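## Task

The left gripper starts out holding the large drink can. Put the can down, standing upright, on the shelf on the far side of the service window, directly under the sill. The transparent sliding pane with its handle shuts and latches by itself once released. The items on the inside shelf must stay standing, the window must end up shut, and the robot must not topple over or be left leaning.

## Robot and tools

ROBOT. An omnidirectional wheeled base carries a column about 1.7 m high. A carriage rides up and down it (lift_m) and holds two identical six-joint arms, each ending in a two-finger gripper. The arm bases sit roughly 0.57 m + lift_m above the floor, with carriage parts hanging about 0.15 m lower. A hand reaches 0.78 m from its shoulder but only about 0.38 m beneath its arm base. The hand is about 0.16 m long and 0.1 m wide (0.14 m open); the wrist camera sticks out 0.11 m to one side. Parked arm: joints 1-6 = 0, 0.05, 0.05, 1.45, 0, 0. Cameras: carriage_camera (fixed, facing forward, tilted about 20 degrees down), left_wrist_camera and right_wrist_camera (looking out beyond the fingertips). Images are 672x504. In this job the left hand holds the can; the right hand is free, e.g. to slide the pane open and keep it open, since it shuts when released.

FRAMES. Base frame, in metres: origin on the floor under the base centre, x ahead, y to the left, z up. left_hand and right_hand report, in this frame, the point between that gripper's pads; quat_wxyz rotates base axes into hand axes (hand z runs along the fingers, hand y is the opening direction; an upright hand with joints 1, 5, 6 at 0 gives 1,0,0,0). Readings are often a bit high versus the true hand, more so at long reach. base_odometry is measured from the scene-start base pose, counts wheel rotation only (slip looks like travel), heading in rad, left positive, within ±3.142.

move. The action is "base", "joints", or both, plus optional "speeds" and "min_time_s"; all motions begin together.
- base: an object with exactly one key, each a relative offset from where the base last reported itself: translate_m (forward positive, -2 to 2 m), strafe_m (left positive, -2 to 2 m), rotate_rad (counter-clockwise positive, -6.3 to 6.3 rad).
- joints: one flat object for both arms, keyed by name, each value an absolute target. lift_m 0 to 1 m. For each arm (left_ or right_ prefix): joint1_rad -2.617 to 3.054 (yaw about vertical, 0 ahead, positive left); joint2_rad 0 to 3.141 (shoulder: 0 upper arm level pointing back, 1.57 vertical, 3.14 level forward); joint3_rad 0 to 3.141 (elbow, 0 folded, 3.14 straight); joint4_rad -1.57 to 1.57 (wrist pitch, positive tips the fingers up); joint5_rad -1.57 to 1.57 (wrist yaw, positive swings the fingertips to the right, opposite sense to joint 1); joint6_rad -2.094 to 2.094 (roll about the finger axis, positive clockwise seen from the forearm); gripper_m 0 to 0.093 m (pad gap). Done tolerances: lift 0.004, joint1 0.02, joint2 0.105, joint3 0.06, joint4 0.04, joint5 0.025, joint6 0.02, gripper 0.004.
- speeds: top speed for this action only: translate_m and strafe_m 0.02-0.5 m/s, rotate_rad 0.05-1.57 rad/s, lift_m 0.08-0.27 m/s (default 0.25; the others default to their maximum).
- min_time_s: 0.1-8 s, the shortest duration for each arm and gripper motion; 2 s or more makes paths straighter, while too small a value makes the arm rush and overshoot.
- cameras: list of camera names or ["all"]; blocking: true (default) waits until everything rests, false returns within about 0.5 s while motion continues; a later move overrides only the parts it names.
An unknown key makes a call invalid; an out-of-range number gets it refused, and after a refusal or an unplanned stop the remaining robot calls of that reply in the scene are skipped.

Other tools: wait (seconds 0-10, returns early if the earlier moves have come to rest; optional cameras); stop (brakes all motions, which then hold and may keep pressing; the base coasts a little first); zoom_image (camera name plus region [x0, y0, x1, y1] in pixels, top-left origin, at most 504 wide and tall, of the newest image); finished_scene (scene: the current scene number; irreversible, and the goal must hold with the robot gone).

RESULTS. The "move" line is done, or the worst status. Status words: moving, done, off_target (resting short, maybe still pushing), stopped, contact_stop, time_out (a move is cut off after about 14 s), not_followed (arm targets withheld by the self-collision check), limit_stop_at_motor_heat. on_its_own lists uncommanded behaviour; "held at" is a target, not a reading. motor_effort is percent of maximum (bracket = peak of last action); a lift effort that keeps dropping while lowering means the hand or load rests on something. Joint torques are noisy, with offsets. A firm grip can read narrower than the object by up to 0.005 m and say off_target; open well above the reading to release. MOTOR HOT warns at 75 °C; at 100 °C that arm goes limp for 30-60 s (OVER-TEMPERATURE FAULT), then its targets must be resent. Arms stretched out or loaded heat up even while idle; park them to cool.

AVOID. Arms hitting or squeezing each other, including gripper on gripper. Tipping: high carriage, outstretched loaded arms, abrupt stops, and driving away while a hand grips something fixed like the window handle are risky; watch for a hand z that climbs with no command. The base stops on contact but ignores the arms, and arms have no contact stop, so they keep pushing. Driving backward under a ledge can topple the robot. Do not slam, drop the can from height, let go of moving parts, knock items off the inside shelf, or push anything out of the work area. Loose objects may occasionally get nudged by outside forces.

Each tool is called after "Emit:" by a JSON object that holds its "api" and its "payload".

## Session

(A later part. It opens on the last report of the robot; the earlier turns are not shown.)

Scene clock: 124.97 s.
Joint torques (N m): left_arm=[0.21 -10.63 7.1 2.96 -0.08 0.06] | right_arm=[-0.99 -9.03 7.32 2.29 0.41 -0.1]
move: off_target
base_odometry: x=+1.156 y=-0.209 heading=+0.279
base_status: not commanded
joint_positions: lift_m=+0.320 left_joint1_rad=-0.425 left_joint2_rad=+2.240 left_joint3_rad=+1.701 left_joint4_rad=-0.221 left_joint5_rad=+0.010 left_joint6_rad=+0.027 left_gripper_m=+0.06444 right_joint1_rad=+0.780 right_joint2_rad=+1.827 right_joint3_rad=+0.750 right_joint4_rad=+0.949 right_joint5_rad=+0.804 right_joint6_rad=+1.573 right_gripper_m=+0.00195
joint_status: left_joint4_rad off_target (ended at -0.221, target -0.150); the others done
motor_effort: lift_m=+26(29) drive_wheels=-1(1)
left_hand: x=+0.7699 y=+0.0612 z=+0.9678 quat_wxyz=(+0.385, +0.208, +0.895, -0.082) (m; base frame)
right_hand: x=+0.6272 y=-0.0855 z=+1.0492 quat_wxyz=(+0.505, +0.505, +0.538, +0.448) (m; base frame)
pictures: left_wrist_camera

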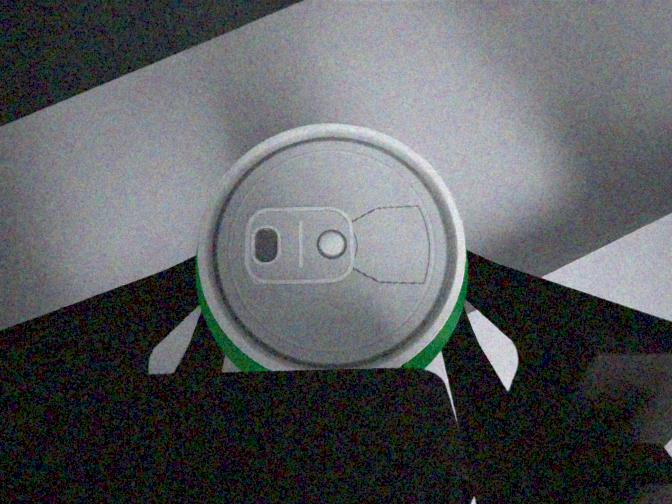

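Emit:
{"api": "move", "payload": {"joints": {"left_joint2_rad":2.265,"left_joint3_rad":1.665,"left_joint4_rad":-0.125}, "min_time_s": 1.5}}

Emit:
{"api": "move", "payload": {"joints": {"left_joint2_rad":2.285,"left_joint3_rad":1.628,"left_joint4_rad":-0.068}, "min_time_s": 1.5, "cameras": ["left_wrist_camera"]}}

Scene clock: 133.77 s.
Joint torques (N m): left_arm=[0.13 -10.55 6.52 2.57 -0.07 0.06] | right_arm=[-0.96 -9.03 7.32 2.3 0.42 -0.1]
move: done
base_odometry: x=+1.156 y=-0.209 heading=+0.279
base_status: not commanded
joint_positions: lift_m=+0.320 left_joint1_rad=-0.423 left_joint2_rad=+2.264 left_joint3_rad=+1.661 left_joint4_rad=-0.162 left_joint5_rad=+0.008 left_joint6_rad=+0.027 left_gripper_m=+0.06444 right_joint1_rad=+0.780 right_joint2_rad=+1.827 right_joint3_rad=+0.750 right_joint4_rad=+0.949 right_joint5_rad=+0.804 right_joint6_rad=+1.573 right_gripper_m=+0.00195
joint_status: all done
motor_effort: lift_m=+27(28) drive_wheels=-1(1)
left_hand: x=+0.7695 y=+0.0629 z=+0.9480 quat_wxyz=(+0.384, +0.207, +0.896, -0.081) (m; base frame)
right_hand: x=+0.6272 y=-0.0855 z=+1.0492 quat_wxyz=(+0.505, +0.505, +0.538, +0.448) (m; base frame)
pictures: none

Scene clock: 135.57 s.
Joint torques (N m): left_arm=[0.2 -10.55 6.28 2.55 -0.04 0.04] | right_arm=[-0.99 -9.01 7.34 2.29 0.41 -0.09]
move: done
base_odometry: x=+1.156 y=-0.209 heading=+0.279
base_status: not commanded
joint_positions: lift_m=+0.320 left_joint1_rad=-0.423 left_joint2_rad=+2.283 left_joint3_rad=+1.626 left_joint4_rad=-0.102 left_joint5_rad=+0.006 left_joint6_rad=+0.027 left_gripper_m=+0.06444 right_joint1_rad=+0.780 right_joint2_rad=+1.827 right_joint3_rad=+0.750 right_joint4_rad=+0.949 right_joint5_rad=+0.804 right_joint6_rad=+1.573 right_gripper_m=+0.00195
joint_status: all done
motor_effort: lift_m=+26(29) drive_wheels=-1(1)
left_hand: x=+0.7692 y=+0.0635 z=+0.9329 quat_wxyz=(+0.386, +0.206, +0.895, -0.080) (m; base frame)
right_hand: x=+0.6272 y=-0.0855 z=+1.0492 quat_wxyz=(+0.505, +0.505, +0.538, +0.448) (m; base frame)
pictures: left_wrist_camera

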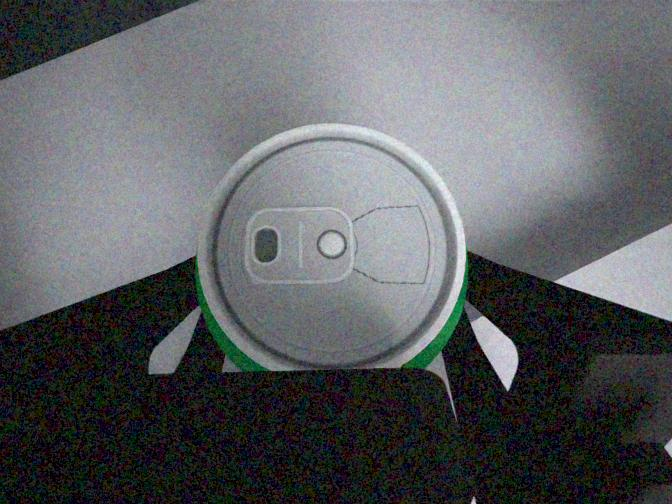

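Emit:
{"api": "move", "payload": {"joints": {"left_joint2_rad":2.303,"left_joint3_rad":1.594,"left_joint4_rad":-0.025}, "min_time_s": 1.5, "cameras": ["left_wrist_camera"]}}

Emit:
{"api": "move", "payload": {"joints": {"left_joint2_rad":2.318,"left_joint3_rad":1.565,"left_joint4_rad":0.02}, "min_time_s": 1.5, "cameras": ["left_wrist_camera","carriage_camera"]}}

Scene clock: 145.50 s.
Joint torques (N m): left_arm=[-0.2 -10.45 5.97 2.44 -0.01 0.05] | right_arm=[-0.96 -9.02 7.32 2.3 0.41 -0.09]
move: done
base_odometry: x=+1.156 y=-0.209 heading=+0.279
base_status: not commanded
joint_positions: lift_m=+0.320 left_joint1_rad=-0.420 left_joint2_rad=+2.299 left_joint3_rad=+1.594 left_joint4_rad=-0.049 left_joint5_rad=+0.004 left_joint6_rad=+0.027 left_gripper_m=+0.06444 right_joint1_rad=+0.780 right_joint2_rad=+1.827 right_joint3_rad=+0.750 right_joint4_rad=+0.949 right_joint5_rad=+0.804 right_joint6_rad=+1.573 right_gripper_m=+0.00195
joint_status: all done
motor_effort: lift_m=+25(30) drive_wheels=-1(1)
left_hand: x=+0.7692 y=+0.0659 z=+0.9200 quat_wxyz=(+0.389, +0.204, +0.895, -0.079) (m; base frame)
right_hand: x=+0.6272 y=-0.0855 z=+1.0492 quat_wxyz=(+0.505, +0.505, +0.538, +0.448) (m; base frame)
pictures: left_wrist_camera

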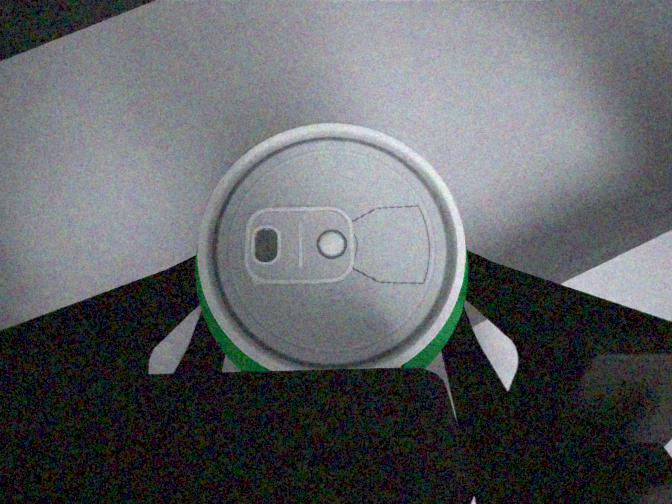

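Scene clock: 147.30 s.
Joint torques (N m): left_arm=[-0.17 -10.03 5.53 2.43 0.04 0.06] | right_arm=[-0.98 -9.03 7.32 2.29 0.41 -0.1]
move: done
base_odometry: x=+1.156 y=-0.209 heading=+0.279
base_status: not commanded
joint_positions: lift_m=+0.320 left_joint1_rad=-0.420 left_joint2_rad=+2.309 left_joint3_rad=+1.568 left_joint4_rad=-0.002 left_joint5_rad=+0.001 left_joint6_rad=+0.027 left_gripper_m=+0.06444 right_joint1_rad=+0.780 right_joint2_rad=+1.827 right_joint3_rad=+0.750 right_joint4_rad=+0.949 right_joint5_rad=+0.804 right_joint6_rad=+1.573 right_gripper_m=+0.00195
joint_status: all done
motor_effort: lift_m=+26(29) drive_wheels=-1(1)
left_hand: x=+0.7691 y=+0.0665 z=+0.9126 quat_wxyz=(+0.394, +0.203, +0.893, -0.079) (m; base frame)
right_hand: x=+0.6272 y=-0.0855 z=+1.0492 quat_wxyz=(+0.505, +0.505, +0.538, +0.448) (m; base frame)
pictures: carriage_camera, left_wrist_camera

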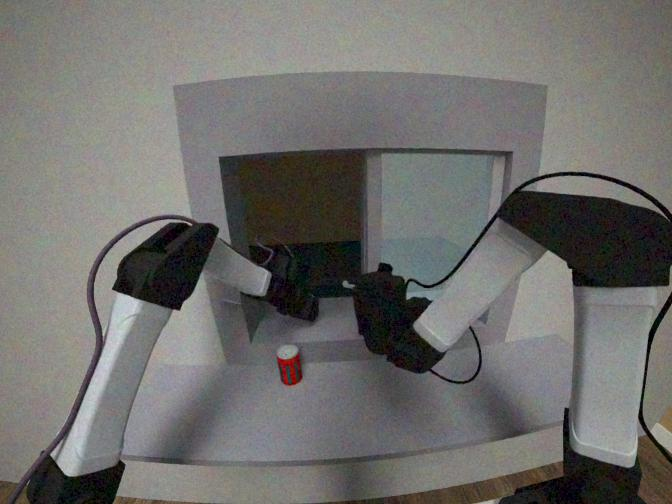

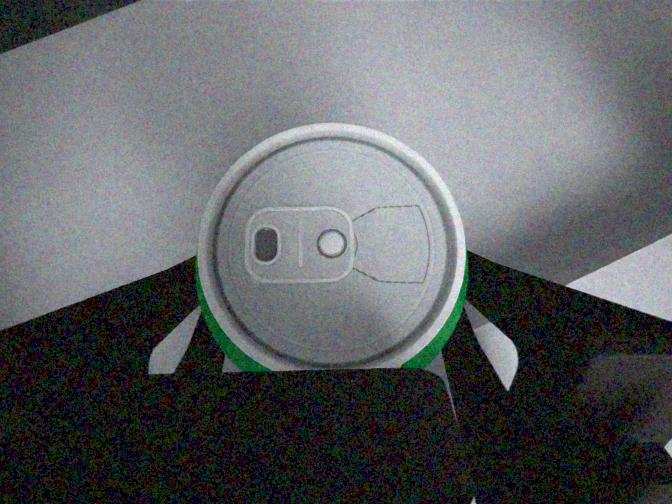

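Emit:
{"api": "move", "payload": {"joints": {"left_joint2_rad":2.325,"left_joint3_rad":1.56,"left_joint4_rad":-0.04}, "min_time_s": 1.5}}

Emit:
{"api": "move", "payload": {"joints": {"left_joint2_rad":2.34,"left_joint3_rad":1.54,"left_joint4_rad":-0.01}, "min_time_s": 1.5, "cameras": ["left_wrist_camera"]}}

Scene clock: 154.07 s.
Joint torques (N m): left_arm=[-0.25 -9.48 5.2 1.81 0.01 0.06] | right_arm=[-0.98 -9.03 7.32 2.29 0.41 -0.1]
move: done
base_odometry: x=+1.156 y=-0.209 heading=+0.279
base_status: not commanded
joint_positions: lift_m=+0.320 left_joint1_rad=-0.420 left_joint2_rad=+2.309 left_joint3_rad=+1.568 left_joint4_rad=-0.006 left_joint5_rad=+0.001 left_joint6_rad=+0.027 left_gripper_m=+0.06444 right_joint1_rad=+0.780 right_joint2_rad=+1.827 right_joint3_rad=+0.750 right_joint4_rad=+0.949 right_joint5_rad=+0.804 right_joint6_rad=+1.573 right_gripper_m=+0.00195
joint_status: all done
motor_effort: lift_m=+26(29) drive_wheels=-1(1)
left_hand: x=+0.7686 y=+0.0667 z=+0.9120 quat_wxyz=(+0.393, +0.203, +0.893, -0.079) (m; base frame)
right_hand: x=+0.6272 y=-0.0855 z=+1.0492 quat_wxyz=(+0.505, +0.505, +0.538, +0.448) (m; base frame)
pictures: none

Scene clock: 155.87 s.
Joint torques (N m): left_arm=[-0.1 -8.2 4.37 1.91 0.02 0.07] | right_arm=[-0.98 -9.03 7.32 2.29 0.41 -0.1]
move: done
base_odometry: x=+1.156 y=-0.209 heading=+0.279
base_status: not commanded
joint_positions: lift_m=+0.320 left_joint1_rad=-0.420 left_joint2_rad=+2.309 left_joint3_rad=+1.556 left_joint4_rad=+0.016 left_joint5_rad=+0.001 left_joint6_rad=+0.027 left_gripper_m=+0.06444 right_joint1_rad=+0.780 right_joint2_rad=+1.827 right_joint3_rad=+0.750 right_joint4_rad=+0.949 right_joint5_rad=+0.804 right_joint6_rad=+1.573 right_gripper_m=+0.00195
joint_status: all done
motor_effort: lift_m=+26(28) drive_wheels=-1(1)
left_hand: x=+0.7686 y=+0.0667 z=+0.9111 quat_wxyz=(+0.397, +0.203, +0.892, -0.080) (m; base frame)
right_hand: x=+0.6272 y=-0.0855 z=+1.0493 quat_wxyz=(+0.505, +0.505, +0.538, +0.448) (m; base frame)
pictures: left_wrist_camera

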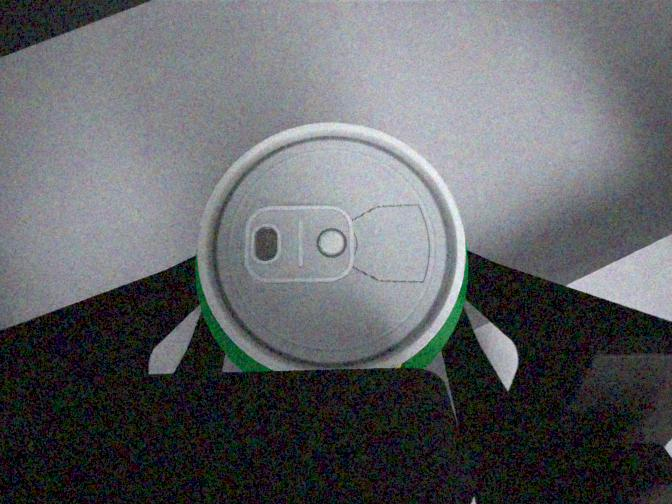

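Emit:
{"api": "move", "payload": {"joints": {"left_joint2_rad":2.316,"left_joint3_rad":1.566,"left_joint4_rad":-0.01}, "min_time_s": 1}}

Emit:
{"api": "move", "payload": {"joints": {"left_gripper_m":0.092}, "min_time_s": 2, "cameras": ["left_wrist_camera"]}}

Scene clock: 161.67 s.
Joint torques (N m): left_arm=[-0.13 -10.13 6.72 1.9 0.02 0.05] | right_arm=[-0.96 -9.02 7.32 2.29 0.41 -0.09]
move: done
base_odometry: x=+1.156 y=-0.209 heading=+0.279
base_status: not commanded
joint_positions: lift_m=+0.320 left_joint1_rad=-0.420 left_joint2_rad=+2.309 left_joint3_rad=+1.556 left_joint4_rad=+0.016 left_joint5_rad=+0.001 left_joint6_rad=+0.027 left_gripper_m=+0.06444 right_joint1_rad=+0.780 right_joint2_rad=+1.827 right_joint3_rad=+0.750 right_joint4_rad=+0.949 right_joint5_rad=+0.804 right_joint6_rad=+1.573 right_gripper_m=+0.00195
joint_status: all done
motor_effort: lift_m=+26(28) drive_wheels=-1(1)
left_hand: x=+0.7686 y=+0.0667 z=+0.9111 quat_wxyz=(+0.397, +0.203, +0.892, -0.080) (m; base frame)
right_hand: x=+0.6272 y=-0.0855 z=+1.0493 quat_wxyz=(+0.505, +0.505, +0.538, +0.448) (m; base frame)
pictures: none

Scene clock: 163.97 s.
Joint torques (N m): left_arm=[-0.2 -10.24 6.72 1.81 0.04 0.06] | right_arm=[-0.96 -9.02 7.32 2.29 0.41 -0.09]
move: done
base_odometry: x=+1.156 y=-0.209 heading=+0.279
base_status: not commanded
joint_positions: lift_m=+0.320 left_joint1_rad=-0.420 left_joint2_rad=+2.309 left_joint3_rad=+1.556 left_joint4_rad=+0.026 left_joint5_rad=+0.001 left_joint6_rad=+0.027 left_gripper_m=+0.09195 right_joint1_rad=+0.780 right_joint2_rad=+1.827 right_joint3_rad=+0.750 right_joint4_rad=+0.949 right_joint5_rad=+0.804 right_joint6_rad=+1.573 right_gripper_m=+0.00195
joint_status: all done
motor_effort: lift_m=+25(28) drive_wheels=-1(1)
left_hand: x=+0.7702 y=+0.0660 z=+0.9130 quat_wxyz=(+0.402, +0.203, +0.889, -0.080) (m; base frame)
right_hand: x=+0.6272 y=-0.0855 z=+1.0493 quat_wxyz=(+0.505, +0.505, +0.538, +0.448) (m; base frame)
pictures: left_wrist_camera

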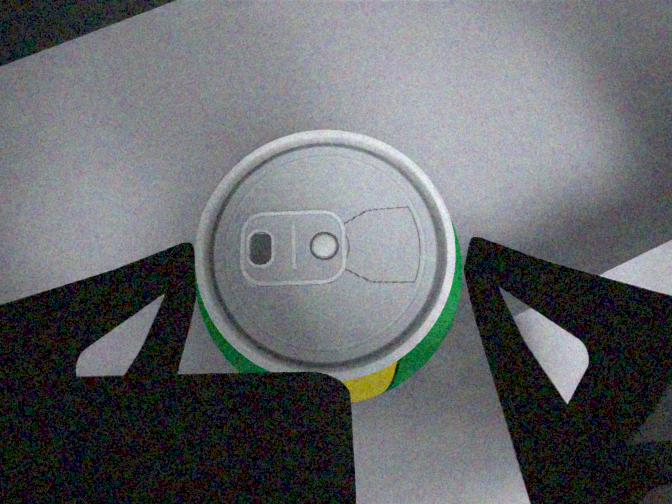

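Emit:
{"api": "move", "payload": {"joints": {"left_joint1_rad":-0.408,"left_joint2_rad":1.92,"left_joint3_rad":1.325,"left_joint4_rad":-0.09}, "min_time_s": 2.5, "cameras": ["left_wrist_camera"]}}

Scene clock: 170.27 s.
Joint torques (N m): left_arm=[0.73 -12.36 5.68 2.21 0.02 0.09] | right_arm=[-0.96 -9.03 7.32 2.29 0.41 -0.1]
move: done
base_odometry: x=+1.156 y=-0.209 heading=+0.279
base_status: not commanded
joint_positions: lift_m=+0.320 left_joint1_rad=-0.416 left_joint2_rad=+1.965 left_joint3_rad=+1.330 left_joint4_rad=-0.089 left_joint5_rad=+0.001 left_joint6_rad=+0.027 left_gripper_m=+0.09196 right_joint1_rad=+0.780 right_joint2_rad=+1.827 right_joint3_rad=+0.750 right_joint4_rad=+0.949 right_joint5_rad=+0.804 right_joint6_rad=+1.573 right_gripper_m=+0.00195
joint_status: all done
motor_effort: lift_m=+25(29) drive_wheels=-1(1)
left_hand: x=+0.7136 y=+0.0935 z=+0.9888 quat_wxyz=(+0.403, +0.201, +0.889, -0.080) (m; base frame)
right_hand: x=+0.6272 y=-0.0855 z=+1.0493 quat_wxyz=(+0.505, +0.505, +0.538, +0.448) (m; base frame)
pictures: left_wrist_camera

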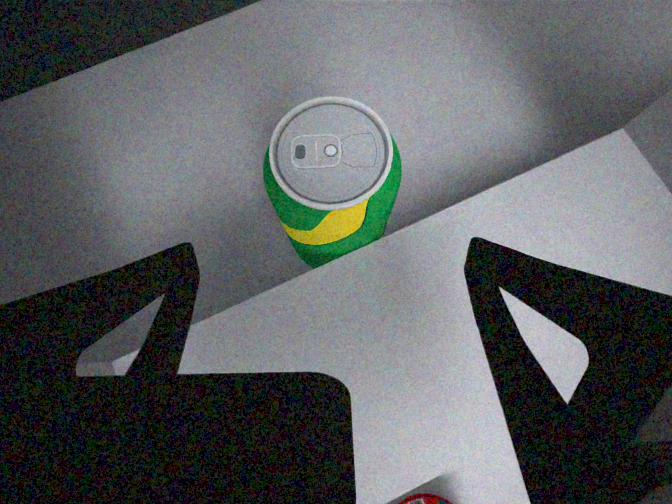

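Emit:
{"api": "move", "payload": {"joints": {"left_joint1_rad":-0.5,"left_joint2_rad":1.65,"left_joint3_rad":1.516,"left_joint4_rad":-0.55}, "min_time_s": 1.5}}

Emit:
{"api": "move", "payload": {"joints": {"left_joint1_rad":-0.1,"left_joint2_rad":0.823,"left_joint3_rad":1.184,"left_joint4_rad":0}, "min_time_s": 1.5}}

Emit:
{"api": "move", "payload": {"joints": {"left_joint1_rad":0,"left_joint2_rad":0.05,"left_joint3_rad":0.05,"left_joint4_rad":1.45,"left_gripper_m":0.02}, "min_time_s": 1.5}}

Emit:
{"api": "move", "payload": {"base": {"strafe_m": 0.32}, "speeds": {"strafe_m": 0.06}, "cameras": ["right_wrist_camera","carriage_camera"]}}

Scene clock: 177.27 s.
Joint torques (N m): left_arm=[-0.9 -9.68 8.76 2.18 0 0.05] | right_arm=[-0.96 -9.03 7.34 2.29 0.41 -0.1]
move: done
base_odometry: x=+1.156 y=-0.209 heading=+0.279
base_status: not commanded
joint_positions: lift_m=+0.320 left_joint1_rad=-0.493 left_joint2_rad=+1.684 left_joint3_rad=+1.489 left_joint4_rad=-0.548 left_joint5_rad=+0.001 left_joint6_rad=+0.027 left_gripper_m=+0.09196 right_joint1_rad=+0.780 right_joint2_rad=+1.827 right_joint3_rad=+0.750 right_joint4_rad=+0.949 right_joint5_rad=+0.804 right_joint6_rad=+1.573 right_gripper_m=+0.00195
joint_status: all done
motor_effort: lift_m=+27(29) drive_wheels=-1(1)
left_hand: x=+0.6465 y=+0.0823 z=+1.1121 quat_wxyz=(+0.391, +0.236, +0.885, -0.093) (m; base frame)
right_hand: x=+0.6272 y=-0.0855 z=+1.0493 quat_wxyz=(+0.505, +0.505, +0.538, +0.448) (m; base frame)
pictures: none

Scene clock: 179.13 s.
Joint torques (N m): left_arm=[0.58 -0.29 4.86 2.38 -0.23 0.08] | right_arm=[-0.98 -9.01 7.31 2.3 0.47 -0.1]
move: done
base_odometry: x=+1.156 y=-0.209 heading=+0.279
base_status: not commanded
joint_positions: lift_m=+0.320 left_joint1_rad=-0.107 left_joint2_rad=+0.826 left_joint3_rad=+1.188 left_joint4_rad=-0.017 left_joint5_rad=+0.023 left_joint6_rad=+0.027 left_gripper_m=+0.09196 right_joint1_rad=+0.780 right_joint2_rad=+1.827 right_joint3_rad=+0.750 right_joint4_rad=+0.949 right_joint5_rad=+0.804 right_joint6_rad=+1.573 right_gripper_m=+0.00195
joint_status: all done
motor_effort: lift_m=+27(28) drive_wheels=-1(2)
left_hand: x=+0.4999 y=+0.2776 z=+1.4272 quat_wxyz=(+0.817, +0.048, +0.573, -0.039) (m; base frame)
right_hand: x=+0.6272 y=-0.0854 z=+1.0493 quat_wxyz=(+0.505, +0.505, +0.538, +0.448) (m; base frame)
pictures: none

Scene clock: 181.13 s.
Joint torques (N m): left_arm=[0.59 2.14 4.15 -0.06 -0.23 0.07] | right_arm=[-0.98 -9.03 7.32 2.29 0.42 -0.09]
move: done
base_odometry: x=+1.156 y=-0.209 heading=+0.279
base_status: not commanded
joint_positions: lift_m=+0.320 left_joint1_rad=-0.007 left_joint2_rad=+0.059 left_joint3_rad=+0.054 left_joint4_rad=+1.441 left_joint5_rad=+0.022 left_joint6_rad=+0.027 left_gripper_m=+0.02008 right_joint1_rad=+0.780 right_joint2_rad=+1.827 right_joint3_rad=+0.750 right_joint4_rad=+0.949 right_joint5_rad=+0.804 right_joint6_rad=+1.573 right_gripper_m=+0.00195
joint_status: all done
motor_effort: lift_m=+25(28) drive_wheels=-1(1)
left_hand: x=+0.2547 y=+0.3077 z=+1.3264 quat_wxyz=(+0.998, +0.012, +0.067, +0.009) (m; base frame)
right_hand: x=+0.6272 y=-0.0854 z=+1.0493 quat_wxyz=(+0.505, +0.505, +0.538, +0.448) (m; base frame)
pictures: none

Scene clock: 187.00 s.
Joint torques (N m): left_arm=[0.44 2.3 4.26 -0.08 -0.22 0.07] | right_arm=[-0.81 -8.92 7.27 2.86 -0.45 -0.1]
move: done
base_odometry: x=+1.068 y=+0.099 heading=+0.279
base_status: done
joint_positions: lift_m=+0.320 left_joint1_rad=-0.006 left_joint2_rad=+0.059 left_joint3_rad=+0.054 left_joint4_rad=+1.444 left_joint5_rad=+0.022 left_joint6_rad=+0.027 left_gripper_m=+0.02008 right_joint1_rad=+0.777 right_joint2_rad=+1.827 right_joint3_rad=+0.750 right_joint4_rad=+0.892 right_joint5_rad=+0.897 right_joint6_rad=+1.573 right_gripper_m=+0.00195
joint_status: not commanded
motor_effort: lift_m=+26(28) drive_wheels=+0(9)
left_hand: x=+0.2541 y=+0.3079 z=+1.3265 quat_wxyz=(+0.998, +0.012, +0.066, +0.010) (m; base frame)
right_hand: x=+0.6254 y=-0.1035 z=+1.0404 quat_wxyz=(+0.530, +0.524, +0.532, +0.402) (m; base frame)
pictures: carriage_camera, right_wrist_camera

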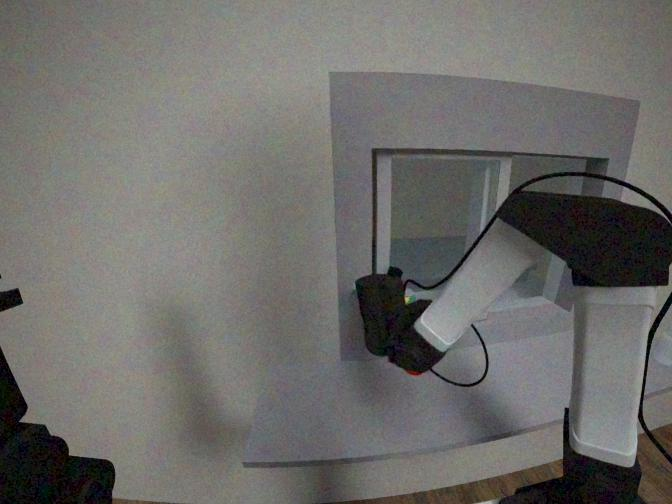

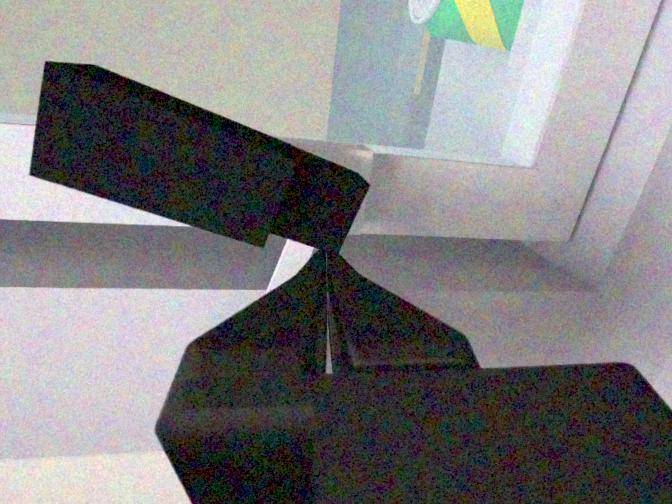

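Emit:
{"api": "move", "payload": {"base": {"translate_m": -0.25}, "speeds": {"translate_m": 0.15}, "cameras": ["right_wrist_camera","carriage_camera"]}}

Emit:
{"api": "zoom_image", "payload": {"camera": "right_wrist_camera", "region": [150, 0, 550, 260]}}

Scene clock: 192.10 s.
Joint torques (N m): left_arm=[0.42 2.28 4.07 -0.13 -0.24 0.09] | right_arm=[-0.47 -8.75 7.06 1.97 -0.04 -0.1]
move: done
base_odometry: x=+0.827 y=+0.030 heading=+0.279
base_status: done
joint_positions: lift_m=+0.320 left_joint1_rad=-0.006 left_joint2_rad=+0.059 left_joint3_rad=+0.054 left_joint4_rad=+1.449 left_joint5_rad=+0.022 left_joint6_rad=+0.027 left_gripper_m=+0.02008 right_joint1_rad=+0.773 right_joint2_rad=+1.824 right_joint3_rad=+0.753 right_joint4_rad=+0.978 right_joint5_rad=+0.847 right_joint6_rad=+1.573 right_gripper_m=+0.00195
joint_status: not commanded
motor_effort: lift_m=+26(28) drive_wheels=-2(8)
left_hand: x=+0.2529 y=+0.3079 z=+1.3266 quat_wxyz=(+0.998, +0.012, +0.063, +0.010) (m; base frame)
right_hand: x=+0.6290 y=-0.0946 z=+1.0579 quat_wxyz=(+0.518, +0.517, +0.513, +0.448) (m; base frame)
pictures: carriage_camera, right_wrist_camera

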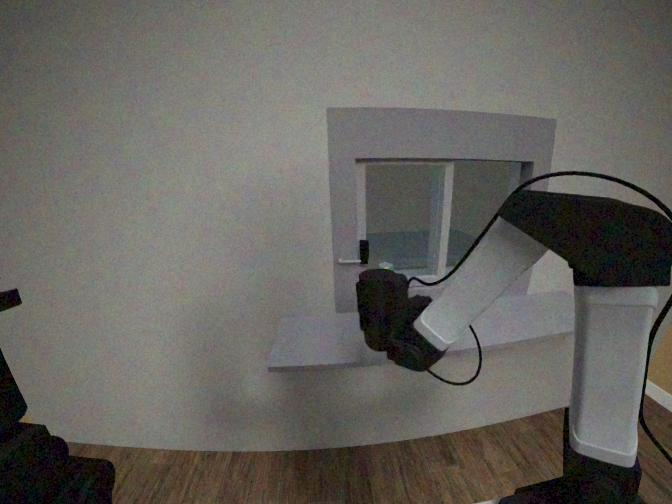

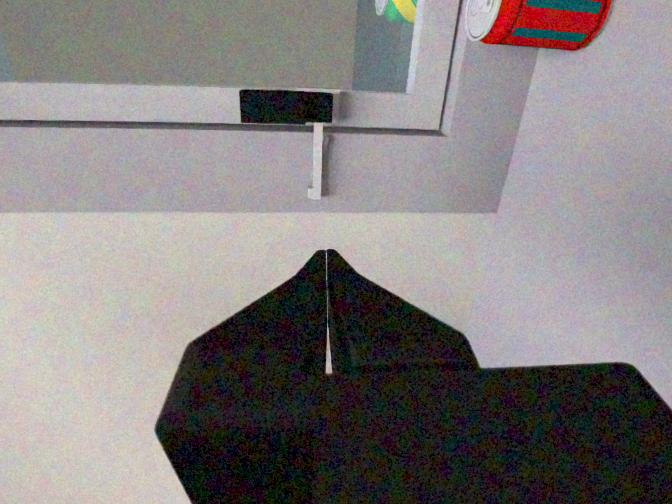

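Scaled by 1.260 from the camera's 672x504 image, which has a finer 960x720 frame.

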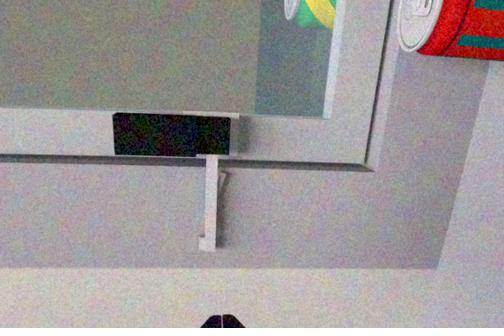

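Latched, both cans standing.

Emit:
{"api": "finished_scene", "payload": {"scene": 2}}

The scene is finished: the task was done.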